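# Place the circled tart tin on the mat like the other

## Task

The reference picture circles one tart tin. Put that tin on the mat so it matches the tin already lying there: same face upward and the same rotation. Do not move the tin already on the mat. The moved tin must sit entirely on the mat, and the mat must hold only these two tins. Nothing may be left tipped over.

## Robot and tools

Robot: two arms, left_arm and right_arm, each ending in a two-finger parallel gripper with a wrist camera. Fixed cameras: cam_head_left and cam_head_right (672x504) sit on a stand behind the arms; cam_left_wrist and cam_right_wrist (672x504) ride on the grippers.

Frames. Scene frame: origin at table-top height midway between the nominal arm bases, +x out over the table, +y toward left_arm, +z up. Table and fixed cameras use it. Each arm reports its own hand pose, velocities and targets in its own base frame. Real bases: left_arm at (+0.003, +0.302, +0.017) m, right_arm at (-0.010, -0.246, +0.043) m, both nearly unrotated. Gripper axes: fingers point along +z, open and close along y. end_effector_position is the point between the pads, roughly 1 cm short of the fingertips. Printed poses can be wrong by a few cm, more at long reach.

The 14-number row. Every motion argument is one flat row of 14 numbers covering both arms: dx, dy, dz, rx, ry, rz, opening for left_arm, then the same seven for right_arm. Each number lies in [-1, 1]. The six pose numbers are offsets, not poses: they are measured from that arm's Hand target as it stood when the action or move began, along that Hand target's own axes. Scale: 1.0 = 0.6 m for dx, dy, dz and 180 degrees for rx, ry, rz (these three form one rotation vector). The opening is absolute: +1 fully open (0.094 m), -1 closed. Sending zeros for an arm's six pose numbers re-requests its current Hand target; an opening of 0 is a real command (half open), so to keep a gripper unchanged resend its present value.

execute_actions(actions, cameras): actions is a list of actions; each action is a table of up to 15 rows (one per 1/30 s step), a short table repeating its last row. Every row counts from the start-of-action pose, not from the row before; the next action starts from the new Hand target, so repeating an offset moves further. Images return only for an empty actions list or when cameras names them (["all"], a list of names, or []); an unknown name invalidates the call.

move(target, speed, blend, opening_speed, grip_force, blocking, cameras): target is one 14-number row or a list of up to 15 rows, all offsets from the same starting Hand targets. speed is path top speed in m/s (0.002 to 4.3, default 0.25; rotation capped at twice that in rad/s), one value or one per target. blend (m) rounds corners in a list; 0 stops at each. opening_speed: rate of the commanded opening on the -1..+1 scale per second, at least 0.2; use it to close gently. grip_force: newtons per finger pad, 10 to 50, one value or one per arm; it persists, and low values close slowly. blocking=false returns after about 0.5 s while the move continues. A whole move is capped at 10 s. Paths ignore obstacles and the other arm; fast moves overshoot and hit harder. Avoid paths passing close to an arm's own base. The result adds a "move:" line: done, off_target, moving, held, fault, plus any limits (paced = pose clipped, held = steps withheld). done means at rest within 10 mm and 2 degrees; it says nothing about contact.

wait(seconds 0 to 10, cameras): lets time pass holding commands; a running move continues. stop(cameras): brakes a running move. zoom_image(camera, region [x0, y0, x1, y1] in pixels, at most 504 by 504) magnifies the newest image of cam_head_left, cam_head_right, cam_left_wrist or cam_right_wrist. show_instructions(): shows the reference image. read_manual(section="licences"): licence texts only. finished_scene(scene): ends the scene with its number; irreversible.

Reading results. Hand target is the last commanded pose after clipping; the gripper often rests a bit short of it because of friction and weight, and waiting does not fix that; send the gap as an offset. Orientation commands are clipped to within 40 degrees of the measured one each step. grip_measured is the measured opening on the -1..+1 scale; on a hard part under full squeeze it reads slightly under the part's width, so it does not show the moment of contact. grip_effort_nm is gripper motor effort (negative closing), not pad force, and keeps an offset at rest. Joint torques include the arm's own weight; items 3 and 4 wrap at ±28 N m. Tool commands lists present commands. A MOTOR HOT line appears near 85 °C; at 100 °C that arm goes limp for 30 to 60 s or more. Holding loads, stretched poses and pushing against unreachable targets heat motors.

Cautions. Do not drop a held object or release it while it moves; lower it onto the mat before opening. Avoid slams, hard pushes and striking fixed or heavy things. Keep the grippers, wrist cameras and fingers of the two arms apart; a press between the arms can fail the job. An arm blocked by something keeps pushing until commanded back past its gripper. Do not let anything fall off the table. A loose object may occasionally get a brief external nudge, so check the final layout with the cameras before finishing.

Each tool is called after "Call:" as name([rows], argument=value, ...), one row to a line, values as JSON.

Reference images:

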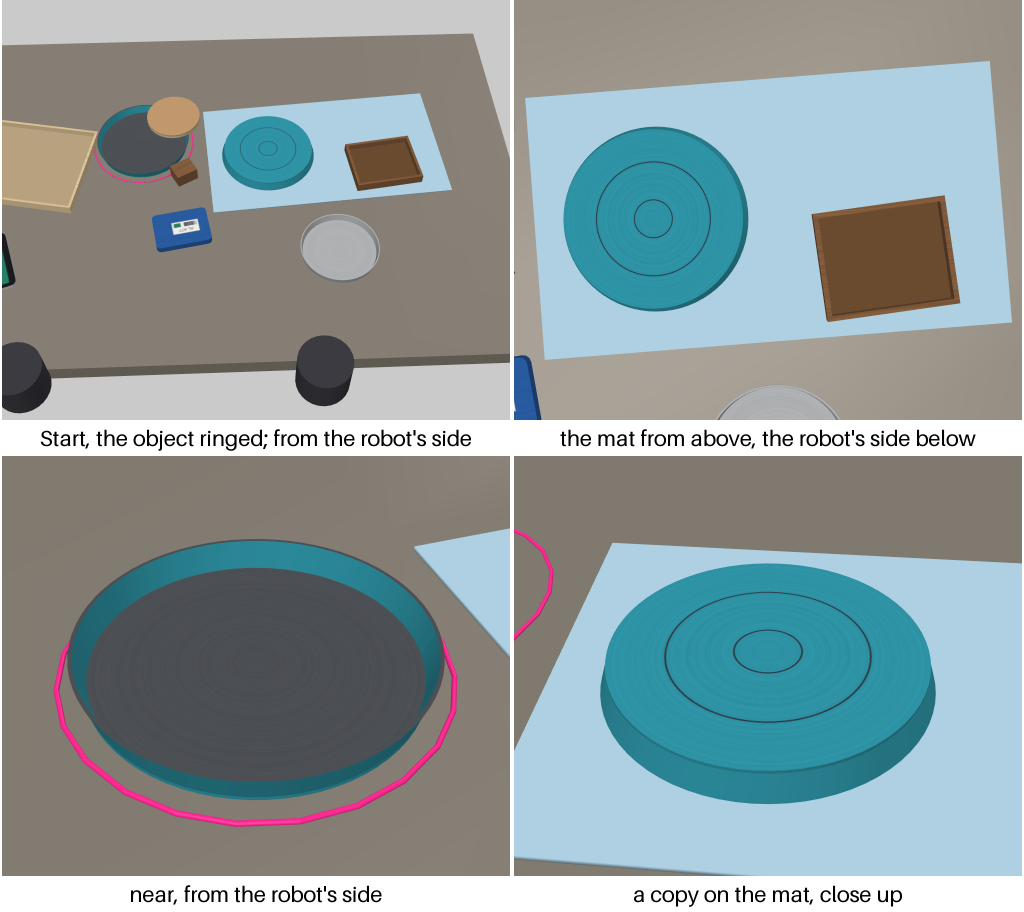

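## Session

Call:
execute_actions(actions=[])

Scene clock: 0.00 s.
left_arm: end_effector_position=(+0.8006, +0.1752, +0.1354) grip_measured=+1.000 grip_effort_nm=n/a end_effector_quat_wxyz=(+0.659, -0.431, +0.616, -0.016) | right_arm: end_effector_position=(+0.0894, +0.3091, +0.1483) grip_measured=+1.000 grip_effort_nm=n/a end_effector_quat_wxyz=(-0.344, +0.633, -0.464, -0.515)
Joint positions: left_arm=[0.121 2.163 1.491 0.526 -0.462 -0.7 0.094] | right_arm=[0.797 0.964 0.231 0.227 -1.07 -0.408 0.094]
Joint velocities: within noise
Joint torques (N m): no reading
Motor temperatures (°C): left_arm=[29 31 31 25 32 26 30] | right_arm=[25 38 34 31 28 25 23]
Heat: left arm: hottest wrist yaw 32 °C; right arm: hottest shoulder 38 °C.
Hand target: left_arm +0.8070, +0.1760, +0.1513; +0.670, -0.430, +0.605, -0.021 | right_arm +0.0940, +0.3138, +0.1565; -0.352, +0.634, -0.458, -0.514
Tool commands: left_gripper/opening=+1.0 right_gripper/opening=+1.0

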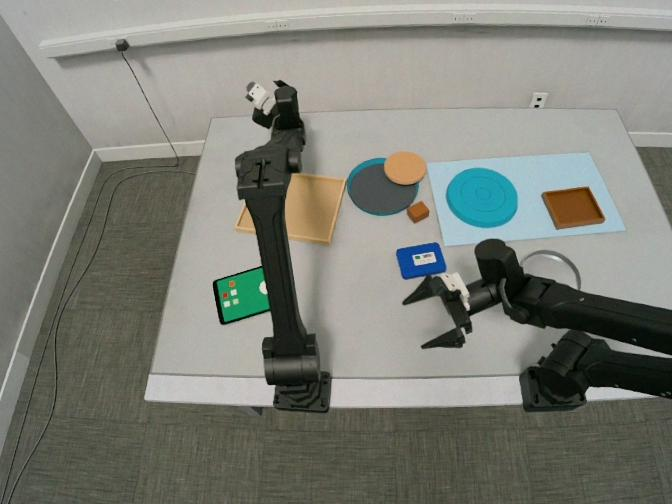

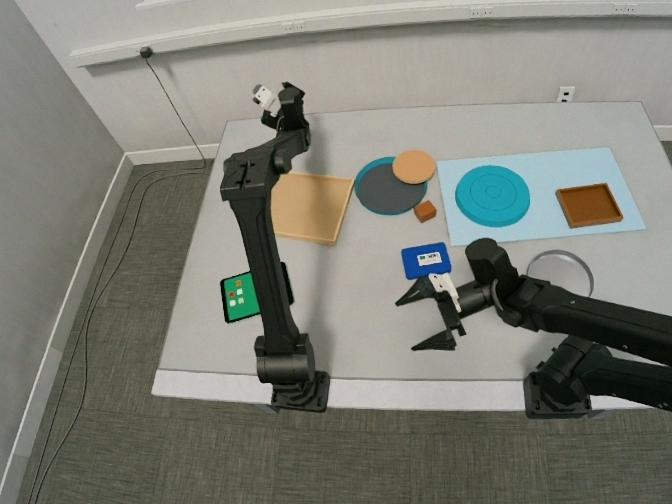

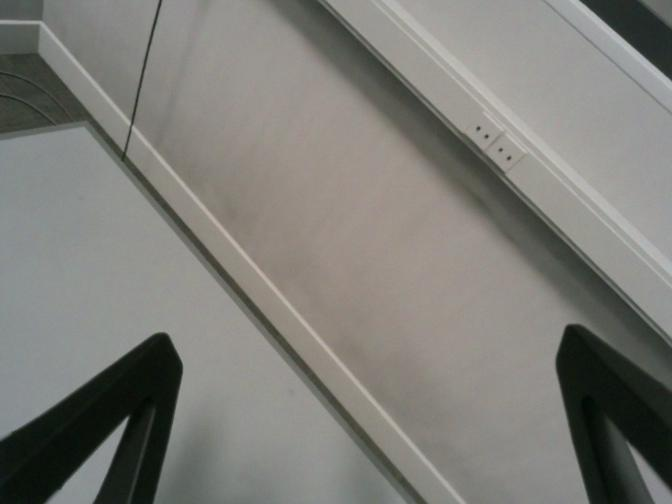

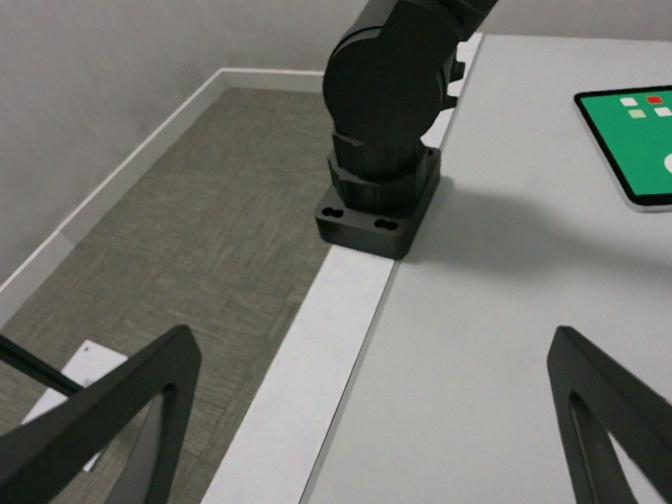

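Call:
move(target=[-0.073,-0.124,-0.861,-0.532,-0.017,-0.480,1,-0.0375,-0.343,-0.62,-0.256,0.374,-0.333,1], speed=0.5, cameras=["all"])

Scene clock: 51.77 s.
left_arm: end_effector_position=(+0.3936, -0.1341, +0.2772) grip_measured=+1.000 grip_effort_nm=-0.01 end_effector_quat_wxyz=(+0.282, +0.815, -0.503, +0.058) | right_arm: end_effector_position=(+0.3946, +0.0409, +0.2474) grip_measured=+1.000 grip_effort_nm=-0.03 end_effector_quat_wxyz=(+0.198, +0.909, -0.362, +0.057)
Joint positions: left_arm=[-0.101 1.491 1.443 -1.685 0.565 -2.091 0.094] | right_arm=[0.27 1.461 1.37 -1.638 0.386 -2.081 0.094]
Joint torques (N m): left_arm=[1.85 -8.59 9.52 -0.7 0.47 -0.14] | right_arm=[0.73 -9.29 12.18 -0.42 0.13 -0.11]
Motor temperatures (°C): left_arm=[29 36 37 25 31 25 29] | right_arm=[25 38 42 31 27 25 23]
Heat: left arm: hottest elbow 37 °C; right arm: hottest elbow 42 °C.
Hand target: left_arm +0.4037, -0.1307, +0.2837; +0.129, +0.964, -0.231, +0.026 | right_arm +0.4095, +0.0460, +0.2568; +0.038, +0.997, -0.071, +0.011
Off the commanded pose: left_arm 0.012 m, 71 deg; orientation clipped | right_arm 0.018 m, 49 deg; orientation clipped.
joint sent to its limit (left arm) — joint 4 (wrist pitch), lower limit; joint 6 (wrist roll), lower limit. The joint targets are off in orientation, not in position.
joint sent to its limit (right arm) — joint 6 (wrist roll), lower limit. The joint targets are off in orientation, not in position.
move: off_target (left_arm, right_arm); limits=paced

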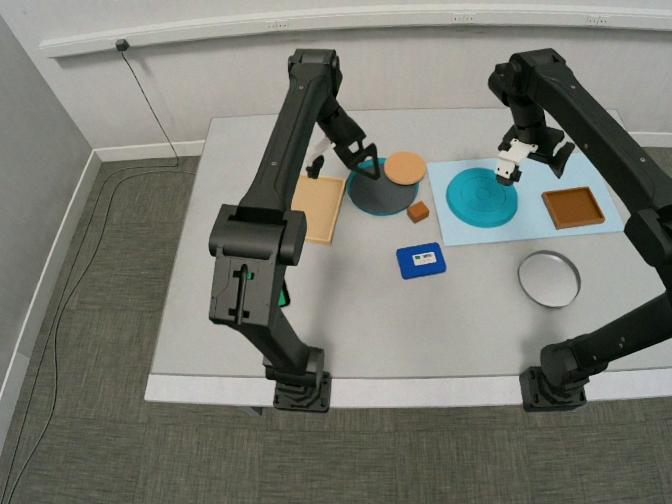

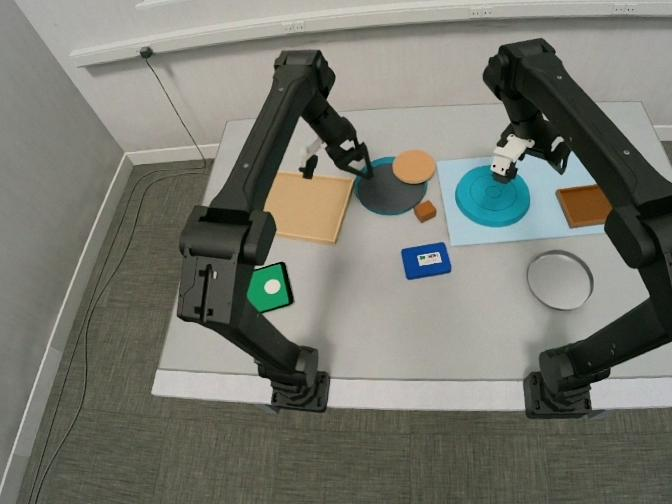

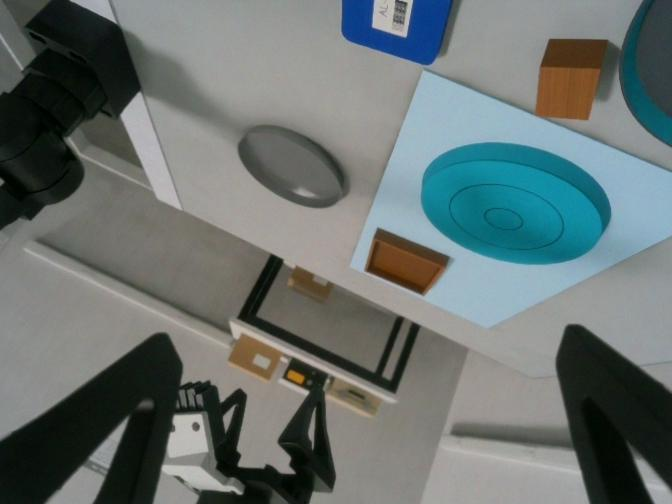

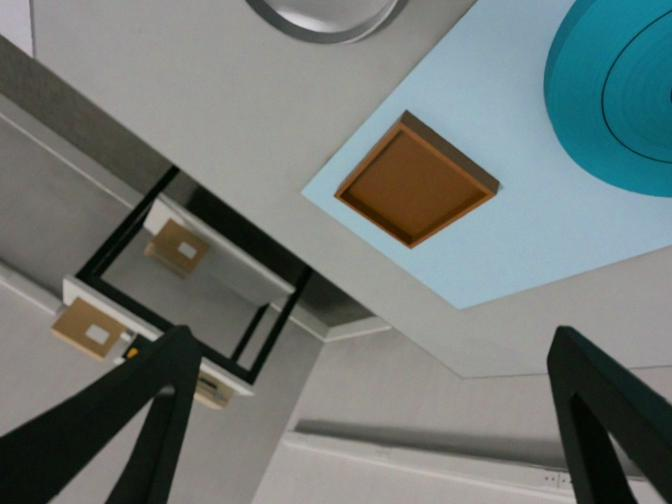

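Call:
move(target=[0.378,-0.185,0.0855,-0.023,-0.113,0.844,1,0.379,0.309,0.112,-0.0105,-0.036,0.955,1], speed=0.6, cameras=["all"])

Scene clock: 73.87 s.
left_arm: end_effector_position=(+0.6476, -0.1391, +0.2262) grip_measured=+1.000 grip_effort_nm=-0.03 end_effector_quat_wxyz=(+0.014, -0.011, +1.000, -0.004) | right_arm: end_effector_position=(+0.5948, -0.1707, +0.2112) grip_measured=+1.000 grip_effort_nm=-0.05 end_effector_quat_wxyz=(-0.005, -0.003, +1.000, +0.000)
Joint positions: left_arm=[-0.21 2.119 2.265 -1.687 0.002 -0.232 0.094] | right_arm=[-0.278 1.994 2.023 -1.609 0.002 -0.284 0.094]
Joint torques (N m): left_arm=[-0.03 -18.9 10.74 -0.21 -0.09 0.08] | right_arm=[0.44 -17.96 12.66 0.16 -0.17 0.09]
Motor temperatures (°C): left_arm=[29 35 37 25 31 25 29] | right_arm=[25 38 47 30 27 25 23]
Heat: left arm: hottest elbow 37 °C; right arm: hottest elbow 47 °C.
Hand target: left_arm +0.6556, -0.1482, +0.2325; -0.001, +0.000, +1.000, +0.001 | right_arm +0.6094, -0.1740, +0.2099; +0.000, +0.001, +1.000, -0.001
Off the commanded pose: left_arm 0.014 m, 2 deg | right_arm 0.015 m, 1 deg.
joint sent to its limit (left arm) — joint 4 (wrist pitch), lower limit. The joint targets are off in orientation, not in position.
move: off_target (left_arm, right_arm)

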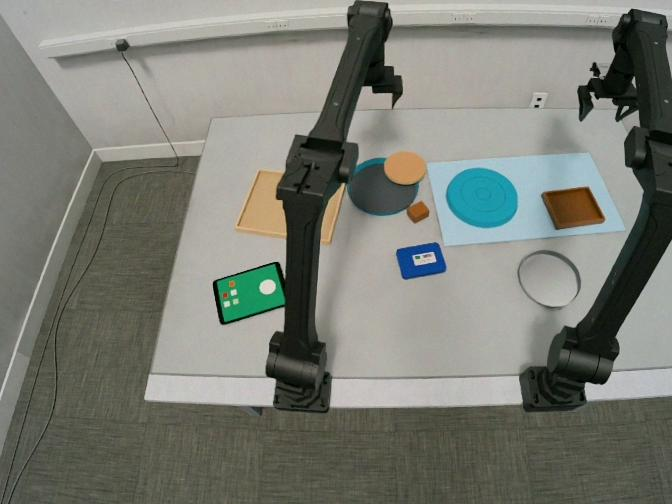

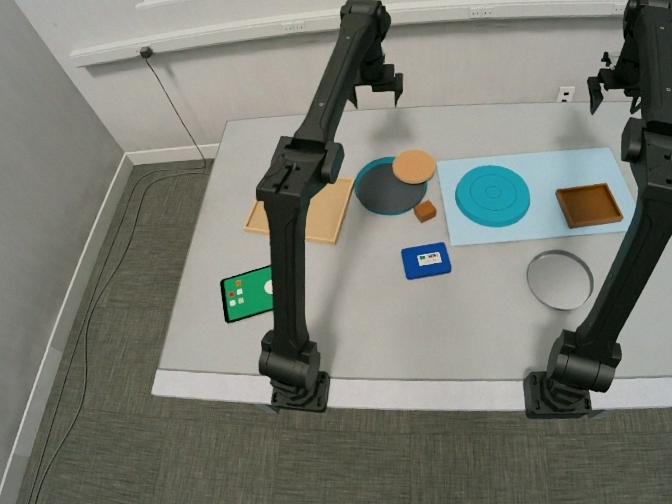

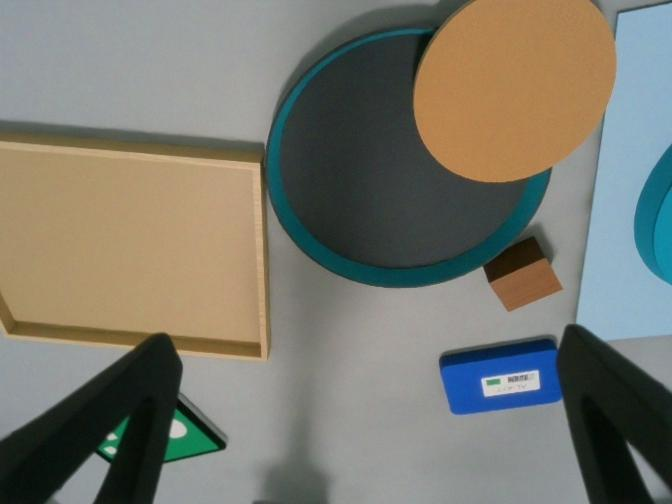

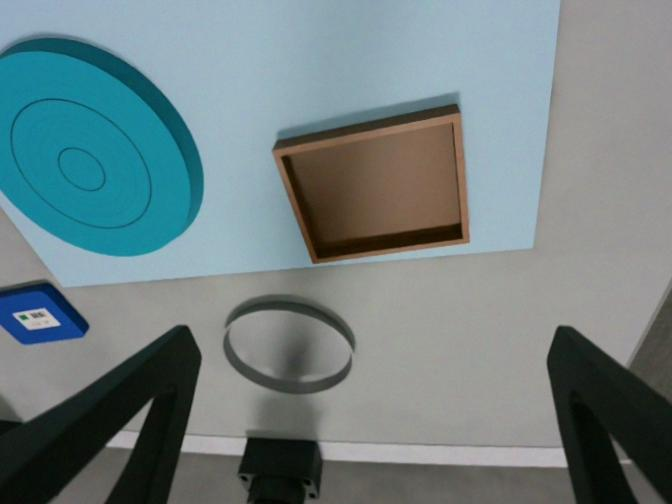

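Call:
zoom_image(camera="cam_head_left", region=[330, 130, 470, 235])

Call:
zoom_image(camera="cam_left_wrist", region=[250, 0, 630, 300])

Scaled by 3.600 from the camera's 672x504 image, which has a finer 960x720 frame.

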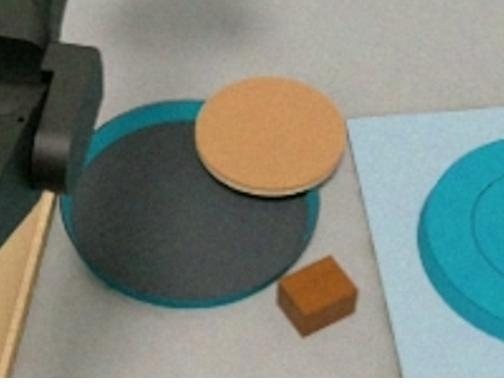

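Scaled by 1.326 from the camera's 672x504 image, which has a finer 960x720 frame.

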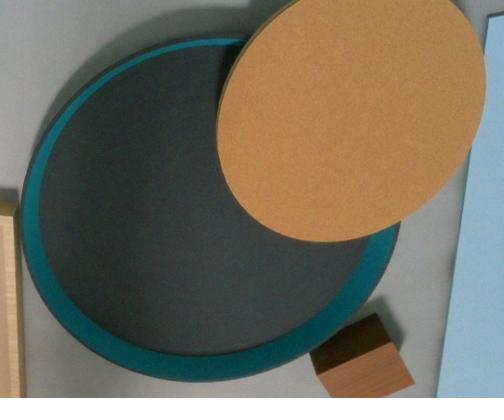

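Call:
move(target=[0.28,0.537,-0.033,0,0,0,1,-0.073,0.563,0.297,-0.3606,-0.0314,0.0496,0.2], speed=0.4, cameras=["all"])

Scene clock: 127.07 s.
left_arm: end_effector_position=(+0.4882, +0.1733, +0.2421) grip_measured=+1.000 grip_effort_nm=-0.03 end_effector_quat_wxyz=(-0.015, -0.003, +1.000, -0.003) | right_arm: end_effector_position=(+0.6561, +0.1665, +0.0411) grip_measured=+0.203 grip_effort_nm=-0.18 end_effector_quat_wxyz=(+0.050, +0.067, +0.840, +0.536)
Joint positions: left_arm=[0.34 1.715 1.701 -1.586 -0.005 0.334 0.094] | right_arm=[0.018 2.168 1.544 -0.558 -1.1 0.418 0.057]
Joint torques (N m): left_arm=[1.14 -15.97 7.57 0.27 0.2 0.1] | right_arm=[-0.03 -21.13 6.35 1.8 -0.65 0.03]
Motor temperatures (°C): left_arm=[29 34 42 25 30 25 28] | right_arm=[25 40 49 30 27 24 23]
Heat: left arm: hottest elbow 42 °C; right arm: hottest elbow 49 °C.
Hand target: left_arm +0.4879, +0.1742, +0.2527; -0.001, +0.000, +1.000, +0.001 | right_arm +0.6540, +0.1633, +0.0312; +0.047, +0.075, +0.840, +0.535
Off the commanded pose: left_arm 0.011 m, 2 deg | right_arm 0.011 m, 1 deg.
move: off_target (left_arm, right_arm)

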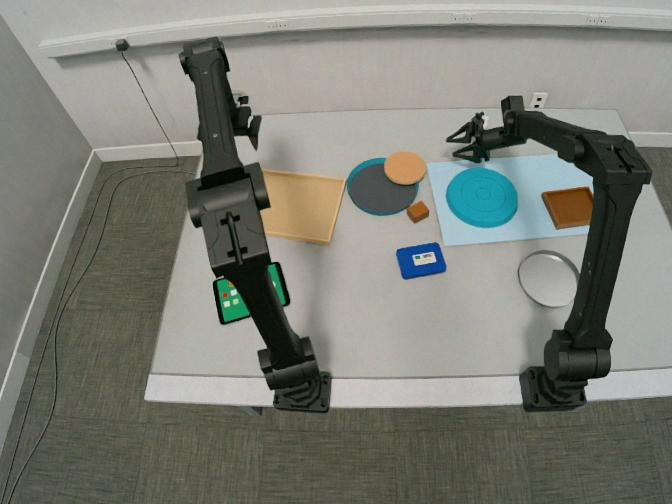

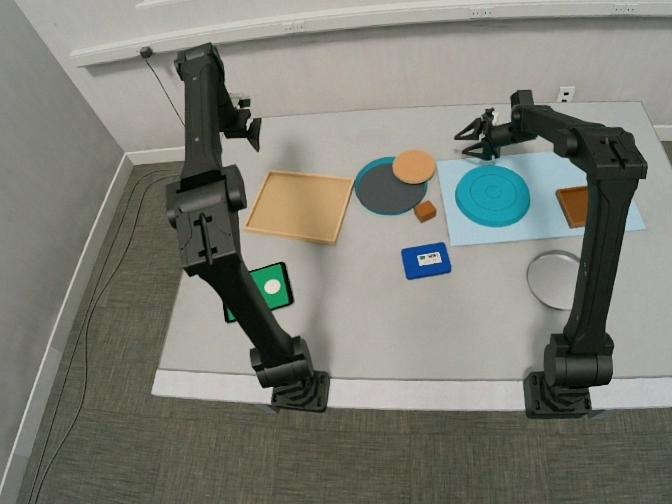

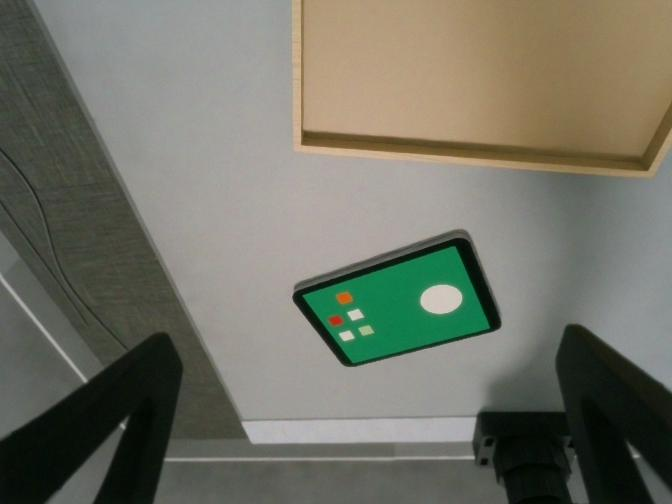

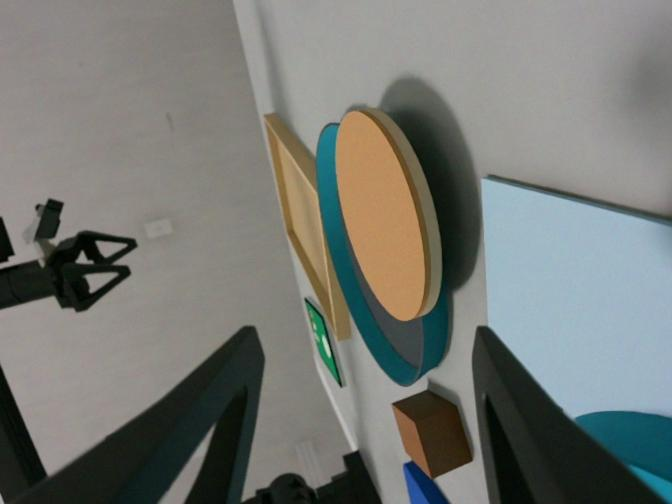

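Call:
move([
  [0,0,0,0,0,0,1,0,0,0,0,0,0,-0.36],
  [0,0,0,0,0,0,1,0.0053,-0.0217,0.139,0,0,0,-0.36],
], speed=0.1, cameras=["cam_right_wrist","cam_head_left"])

Scene clock: 139.40 s.
left_arm: end_effector_position=(+0.4882, +0.1733, +0.2421) grip_measured=+1.000 grip_effort_nm=-0.03 end_effector_quat_wxyz=(-0.015, -0.003, +1.000, -0.003) | right_arm: end_effector_position=(+0.6660, +0.2313, +0.0067) grip_measured=-0.357 grip_effort_nm=-0.18 end_effector_quat_wxyz=(+0.057, +0.067, +0.839, +0.537)
Joint positions: left_arm=[0.34 1.715 1.701 -1.586 -0.005 0.334 0.094] | right_arm=[0.119 2.234 1.534 -0.291 -1.049 0.62 0.03]
Joint torques (N m): left_arm=[1.08 -15.97 7.56 0.27 0.2 0.1] | right_arm=[0.62 -19.66 6.89 2.1 -0.58 0.01]
Heat: left arm: hottest elbow 40 °C; right arm: hottest elbow 48 °C.
Hand target: left_arm +0.4879, +0.1742, +0.2527; -0.001, +0.000, +1.000, +0.001 | right_arm +0.6632, +0.2328, -0.0159; +0.047, +0.075, +0.840, +0.535
Off the commanded pose: left_arm 0.011 m, 2 deg | right_arm 0.023 m, 1 deg.
move: off_target (left_arm, right_arm)
Images, in order (width x height): cam_head_left 672x504, cam_right_wrist 672x504.

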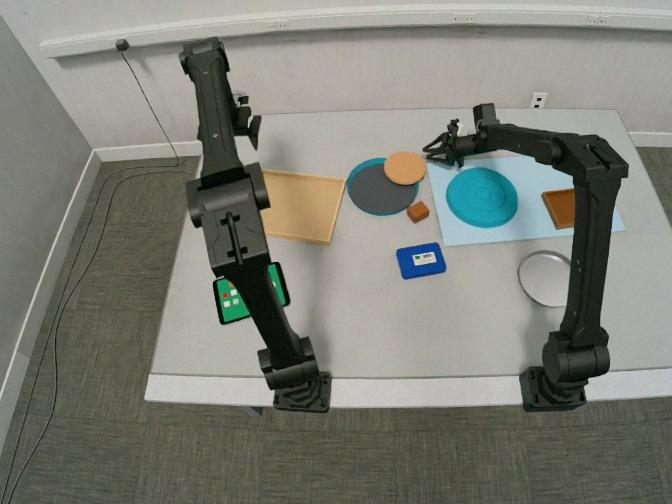

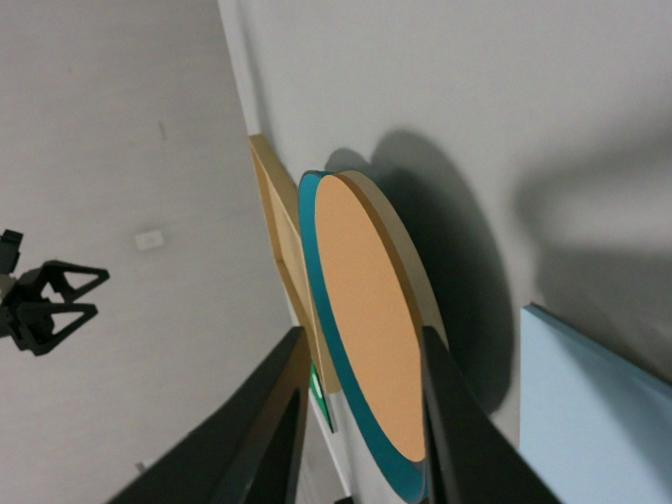

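Call:
move(target=[0,0,0,0,0,0,1,0,-0.027,0,0,0,0,-0.36], speed=0.1, cameras=["cam_right_wrist"])

Scene clock: 150.57 s.
left_arm: end_effector_position=(+0.4882, +0.1733, +0.2421) grip_measured=+1.000 grip_effort_nm=-0.03 end_effector_quat_wxyz=(-0.015, -0.003, +1.000, -0.003) | right_arm: end_effector_position=(+0.6648, +0.2313, -0.0056) grip_measured=-0.357 grip_effort_nm=-0.18 end_effector_quat_wxyz=(+0.053, +0.069, +0.839, +0.537)
Joint positions: left_arm=[0.34 1.715 1.701 -1.586 -0.005 0.334 0.094] | right_arm=[0.119 2.254 1.534 -0.28 -1.051 0.62 0.03]
Joint torques (N m): left_arm=[1.08 -15.97 7.56 0.27 0.19 0.09] | right_arm=[-0.21 -19.6 6.61 2.1 -0.75 -0.17]
Heat: left arm: hottest elbow 39 °C; right arm: hottest elbow 47 °C.
Hand target: left_arm +0.4879, +0.1742, +0.2527; -0.001, +0.000, +1.000, +0.001 | right_arm +0.6619, +0.2262, -0.0306; +0.047, +0.075, +0.840, +0.535
Off the commanded pose: left_arm 0.011 m, 2 deg | right_arm 0.026 m, 1 deg.
move: off_target (left_arm, right_arm)
Images, in order (width x height): cam_right_wrist 672x504.

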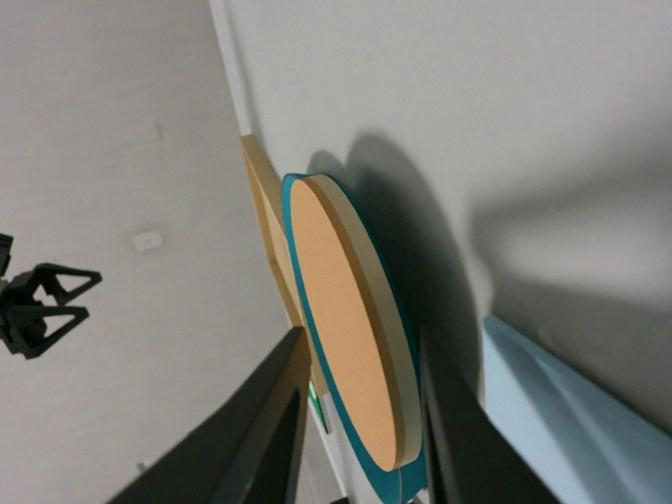

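Call:
move(target=[0,0,0,0,0,0,1,0,0.009,0.038,-0.039,0,0,-0.45], speed=0.08, opening_speed=0.3, cameras=["cam_right_wrist"])

Scene clock: 159.53 s.
left_arm: end_effector_position=(+0.4882, +0.1733, +0.2421) grip_measured=+1.000 grip_effort_nm=-0.03 end_effector_quat_wxyz=(-0.015, -0.003, +1.000, -0.003) | right_arm: end_effector_position=(+0.6755, +0.2447, -0.0069) grip_measured=-0.447 grip_effort_nm=-0.18 end_effector_quat_wxyz=(+0.069, +0.062, +0.804, +0.587)
Joint positions: left_arm=[0.34 1.715 1.701 -1.586 -0.005 0.334 0.094] | right_arm=[0.127 2.302 1.52 -0.005 -1.131 0.795 0.026]
Joint torques (N m): left_arm=[1.08 -15.97 7.57 0.27 0.2 0.1] | right_arm=[0.97 -19.84 5.89 2.32 -0.69 -0.01]
Heat: left arm: hottest elbow 39 °C; right arm: hottest elbow 46 °C.
Hand target: left_arm +0.4879, +0.1742, +0.2527; -0.001, +0.000, +1.000, +0.001 | right_arm +0.6659, +0.2488, -0.0352; +0.052, +0.071, +0.806, +0.586
Off the commanded pose: left_arm 0.011 m, 2 deg | right_arm 0.030 m, 2 deg.
move: off_target (left_arm, right_arm)
Images, in order (width x height): cam_right_wrist 672x504.

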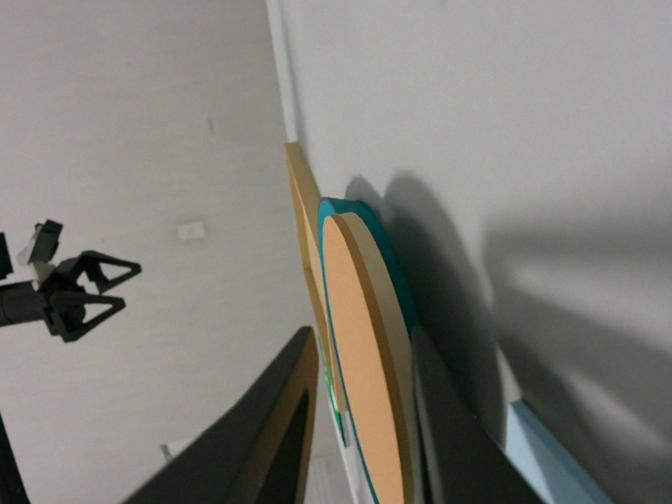

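Call:
move([
  [0,0,0,0,0,0,1,0.015,0,0.02,0,0,0,-0.45],
  [0,0,0,0,0,0,1,0.015,0,0.02,0,0,0,-0.86],
], speed=0.08, opening_speed=0.3, grip_force=20, cameras=["cam_right_wrist","cam_head_left"])

Scene clock: 169.70 s.
left_arm: end_effector_position=(+0.4882, +0.1733, +0.2421) grip_measured=+1.000 grip_effort_nm=-0.03 end_effector_quat_wxyz=(-0.015, -0.003, +1.000, -0.003) | right_arm: end_effector_position=(+0.6682, +0.2593, -0.0092) grip_measured=-0.733 grip_effort_nm=-0.47 end_effector_quat_wxyz=(+0.070, +0.056, +0.801, +0.592)
Joint positions: left_arm=[0.34 1.715 1.701 -1.586 -0.005 0.334 0.094] | right_arm=[0.15 2.302 1.496 0.064 -1.127 0.832 0.013]
Joint torques (N m): left_arm=[1.08 -16.03 7.56 0.27 0.2 0.1] | right_arm=[0.85 -19.78 5.81 1.87 -0.2 0.01]
Heat: left arm: hottest elbow 38 °C; right arm: hottest elbow 45 °C.
Hand target: left_arm +0.4879, +0.1742, +0.2527; -0.001, +0.000, +1.000, +0.001 | right_arm +0.6590, +0.2616, -0.0389; +0.052, +0.071, +0.806, +0.586
Off the commanded pose: left_arm 0.011 m, 2 deg | right_arm 0.031 m, 3 deg.
grip_force (N): 20, 20
move: off_target (left_arm, right_arm); target 2's new opening was sent with right_arm's hand 0.029 m and 2 deg from that target
Images, in order (width x height): cam_head_left 672x504, cam_right_wrist 672x504.

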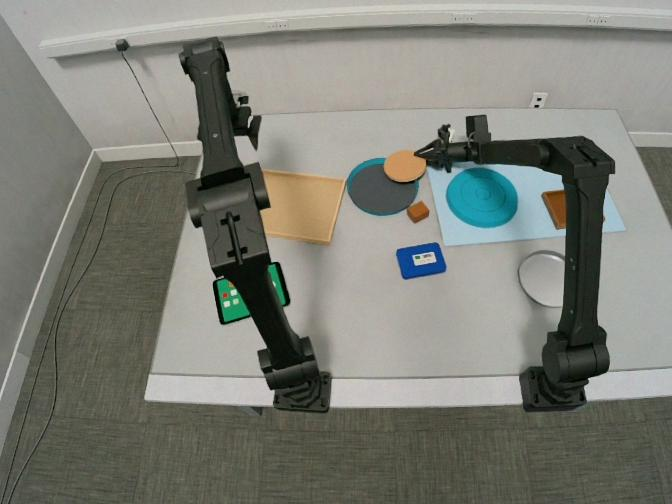

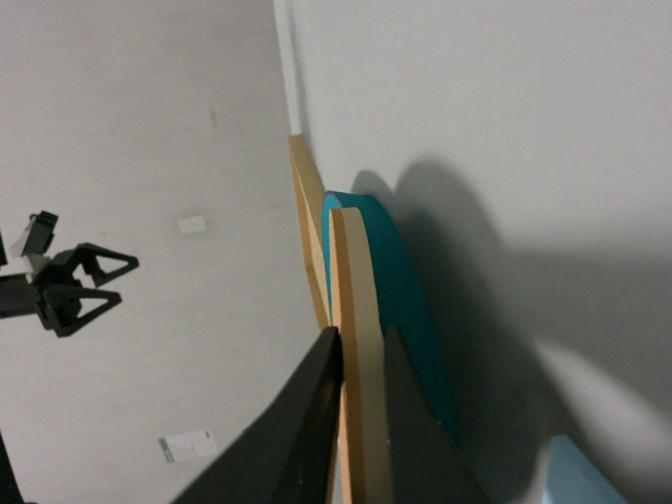

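Call:
move([
  [0,0,0,0,0,0,1,0,0.238,-0.077,0,0,0,-0.86],
  [0,0,0,0,0,0,1,0.692,0.267,0.010,0,0,0,-0.86],
], speed=[0.12,0.3], blend=0.04, grip_force=35, cameras=["all"])

Scene clock: 190.50 s.
left_arm: end_effector_position=(+0.4882, +0.1733, +0.2421) grip_measured=+1.000 grip_effort_nm=-0.03 end_effector_quat_wxyz=(-0.015, -0.003, +1.000, -0.003) | right_arm: end_effector_position=(+0.2621, +0.3869, +0.0969) grip_measured=-0.798 grip_effort_nm=-0.77 end_effector_quat_wxyz=(+0.044, +0.078, +0.817, +0.570)
Joint positions: left_arm=[0.34 1.715 1.701 -1.586 -0.005 0.334 0.094] | right_arm=[0.769 1.488 0.468 0.592 -0.585 1.341 0.009]
Joint torques (N m): left_arm=[1.08 -15.97 7.57 0.25 0.19 0.09] | right_arm=[0.85 -10.81 5.33 3.28 -0.3 0.04]
Motor temperatures (°C): left_arm=[29 36 38 25 30 24 27] | right_arm=[25 44 43 29 26 24 23]
Heat: left arm: hottest elbow 38 °C; right arm: hottest shoulder 44 °C.
Hand target: left_arm +0.4879, +0.1742, +0.2527; -0.001, +0.000, +1.000, +0.001 | right_arm +0.2601, +0.3889, +0.1116; +0.052, +0.072, +0.806, +0.586
Off the commanded pose: left_arm 0.011 m, 2 deg | right_arm 0.015 m, 2 deg.
grip_force (N): 35, 35
move: off_target (left_arm, right_arm)

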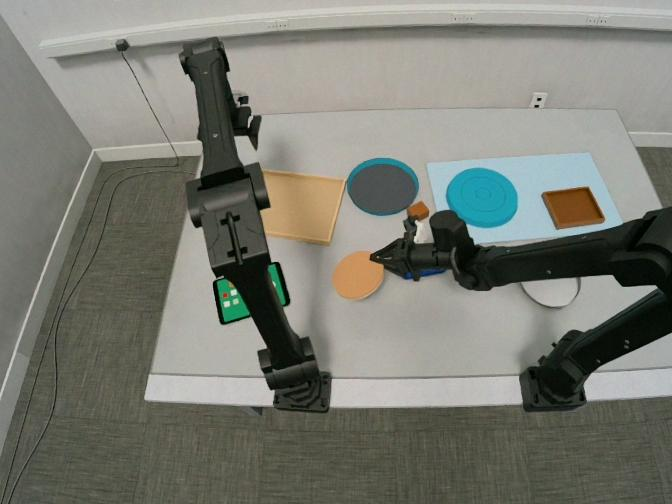

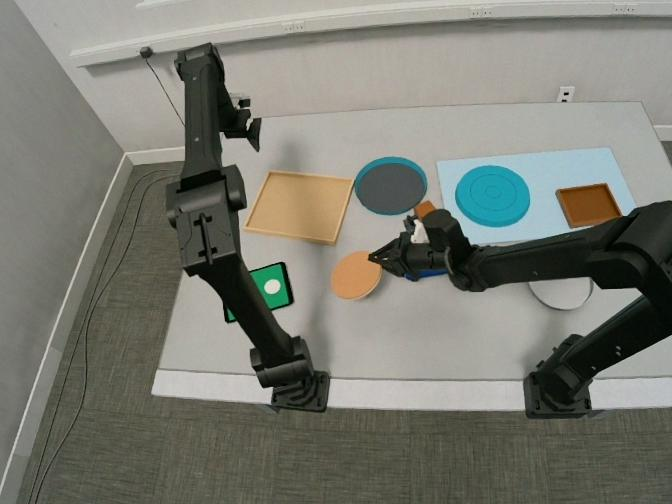

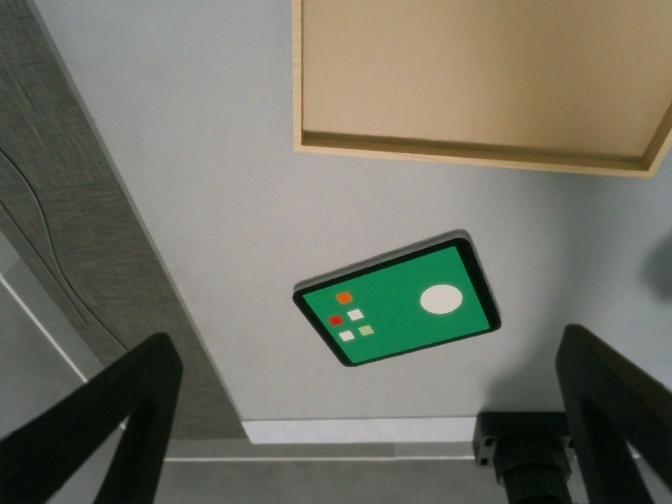

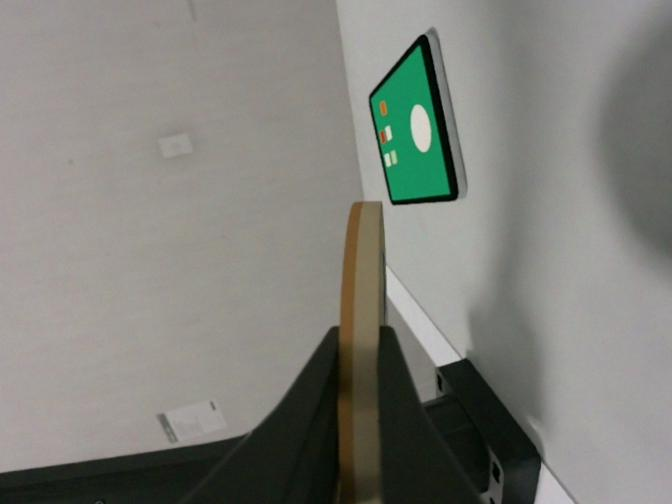

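Call:
move(target=[0,0,0,0,0,0,1,0.013,-0.121,0.115,0,0,0,-0.86], speed=0.15, cameras=["cam_head_left","cam_right_wrist"])

Scene clock: 202.10 s.
left_arm: end_effector_position=(+0.4882, +0.1733, +0.2421) grip_measured=+1.000 grip_effort_nm=-0.03 end_effector_quat_wxyz=(-0.015, -0.003, +1.000, -0.003) | right_arm: end_effector_position=(+0.2523, +0.4189, +0.0128) grip_measured=-0.798 grip_effort_nm=-0.77 end_effector_quat_wxyz=(+0.046, +0.076, +0.817, +0.569)
Joint positions: left_arm=[0.34 1.715 1.701 -1.586 -0.005 0.334 0.094] | right_arm=[0.857 1.85 0.496 0.946 -0.502 1.378 0.009]
Joint torques (N m): left_arm=[1.08 -15.97 7.56 0.27 0.2 0.1] | right_arm=[0.91 -10.58 5.87 3.29 -0.26 0.09]
Heat: left arm: hottest elbow 37 °C; right arm: hottest shoulder 43 °C.
Hand target: left_arm +0.4879, +0.1742, +0.2527; -0.001, +0.000, +1.000, +0.001 | right_arm +0.2599, +0.4329, +0.0214; +0.052, +0.071, +0.806, +0.586
Off the commanded pose: left_arm 0.011 m, 2 deg | right_arm 0.018 m, 2 deg.
grip_force (N): 35, 35
move: off_target (left_arm, right_arm)
Images, in order (width x height): cam_head_left 672x504, cam_right_wrist 672x504.

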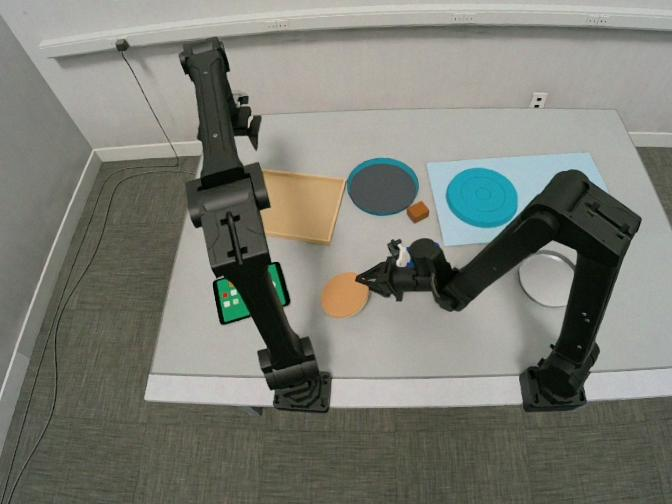

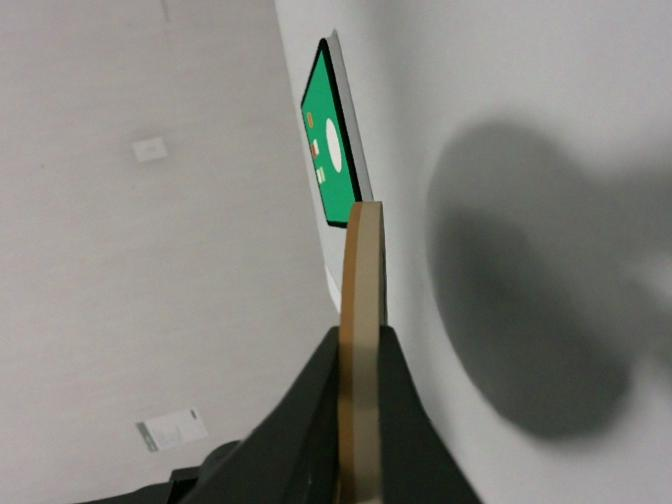

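Call:
move([
  [0,0,0,0,0,0,1,0,-0.039,0.012,0,0,0,-0.86],
  [0,0,0,0,0,0,1,0,-0.039,0.012,0,0,0,-0.1],
  [0,0,0,0,0,0,1,-0.026,-0.084,-0.125,0,0,0,-0.1],
  [0,0,0,0,0,0,1,-0.026,0.2,-0.2,0,0,0,-0.1],
], speed=[0.08,0.1,0.15,0.3], opening_speed=0.4, cameras=["cam_head_left","cam_right_wrist"])

Scene clock: 212.33 s.
left_arm: end_effector_position=(+0.4882, +0.1733, +0.2421) grip_measured=+1.000 grip_effort_nm=-0.03 end_effector_quat_wxyz=(-0.015, -0.003, +1.000, -0.003) | right_arm: end_effector_position=(+0.2508, +0.3408, +0.1486) grip_measured=-0.103 grip_effort_nm=0.13 end_effector_quat_wxyz=(+0.038, +0.087, +0.814, +0.573)
Joint positions: left_arm=[0.34 1.715 1.701 -1.586 -0.005 0.334 0.094] | right_arm=[0.68 1.198 0.42 0.331 -0.667 1.323 0.042]
Joint torques (N m): left_arm=[1.08 -15.97 7.56 0.27 0.2 0.1] | right_arm=[1.03 -6.42 11.23 1.43 -0.24 -0.18]
Heat: left arm: hottest elbow 37 °C; right arm: hottest shoulder 43 °C.
Hand target: left_arm +0.4879, +0.1742, +0.2527; -0.001, +0.000, +1.000, +0.001 | right_arm +0.2618, +0.3543, +0.1725; +0.052, +0.071, +0.806, +0.586
Off the commanded pose: left_arm 0.011 m, 2 deg | right_arm 0.030 m, 3 deg.
grip_force (N): 35, 35
move: off_target (left_arm, right_arm); target 2's new opening was sent with right_arm's hand 0.014 m and 2 deg from that target
Images, in order (width x height): cam_head_left 672x504, cam_right_wrist 672x504.

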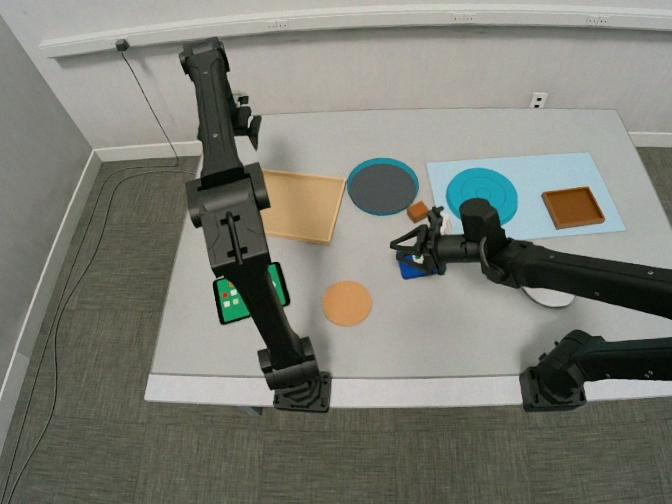

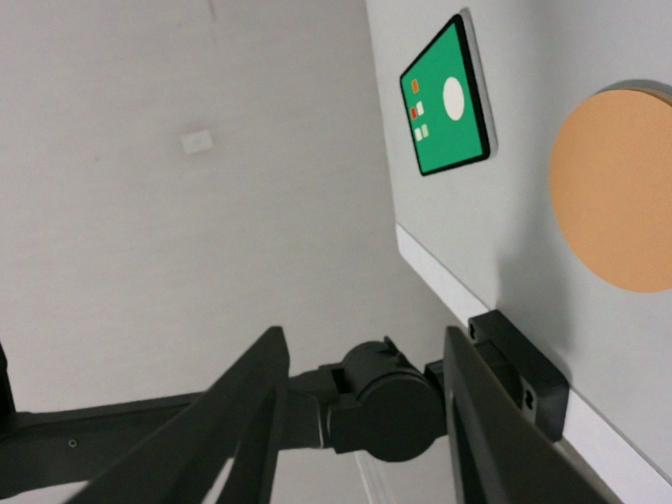

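Call:
move(target=[-0.322,-0.552,0.247,0,0,-0.517,0.3,-0.522,-0.343,-0.608,0.397,0.065,-0.089,0.17], speed=0.4, grip_force=50, cameras=["all"])

Scene clock: 234.30 s.
left_arm: end_effector_position=(+0.6707, -0.1531, +0.1029) grip_measured=+0.302 grip_effort_nm=-0.10 end_effector_quat_wxyz=(+0.004, +0.723, -0.691, -0.004) | right_arm: end_effector_position=(+0.4812, -0.1002, +0.0855) grip_measured=+0.167 grip_effort_nm=0.14 end_effector_quat_wxyz=(-0.005, -0.070, +0.997, +0.001)
Joint positions: left_arm=[-0.223 2.241 2.152 -1.493 0.002 -1.839 0.061] | right_arm=[-0.204 1.727 1.293 -1.148 0 -0.345 0.055]
Joint torques (N m): left_arm=[0.62 -19.72 10.7 -0.44 -0.15 -0.13] | right_arm=[0.15 -13.16 11.56 0.01 -0.09 -0.1]
Heat: left arm: hottest elbow 38 °C; right arm: hottest elbow 43 °C.
Hand target: left_arm +0.6807, -0.1571, +0.1041; +0.000, +0.725, -0.688, -0.001 | right_arm +0.4980, -0.1050, +0.0893; -0.001, -0.074, +0.997, -0.001
Off the commanded pose: left_arm 0.011 m, 1 deg | right_arm 0.018 m, 1 deg.
move: off_target (left_arm, right_arm)

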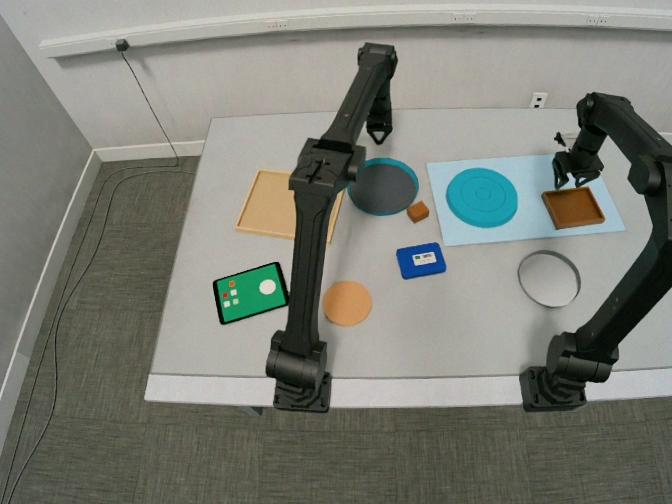

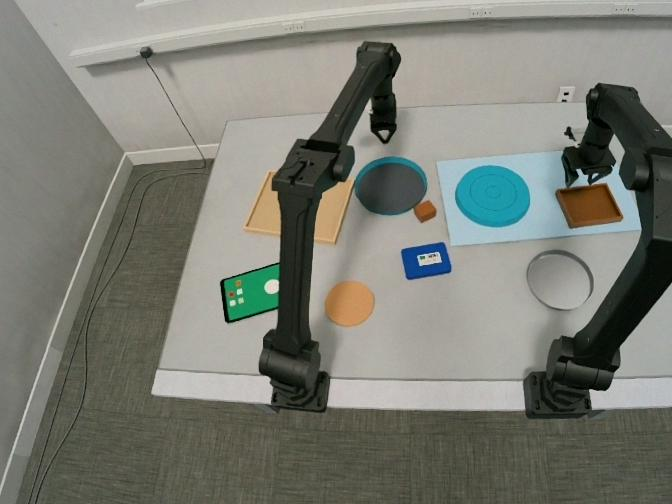

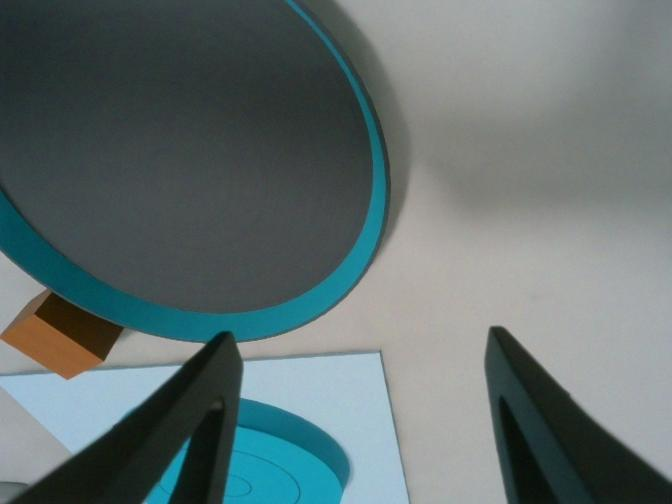

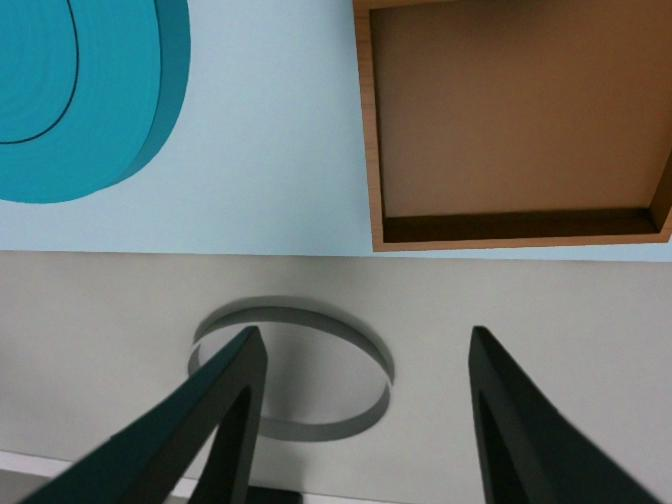

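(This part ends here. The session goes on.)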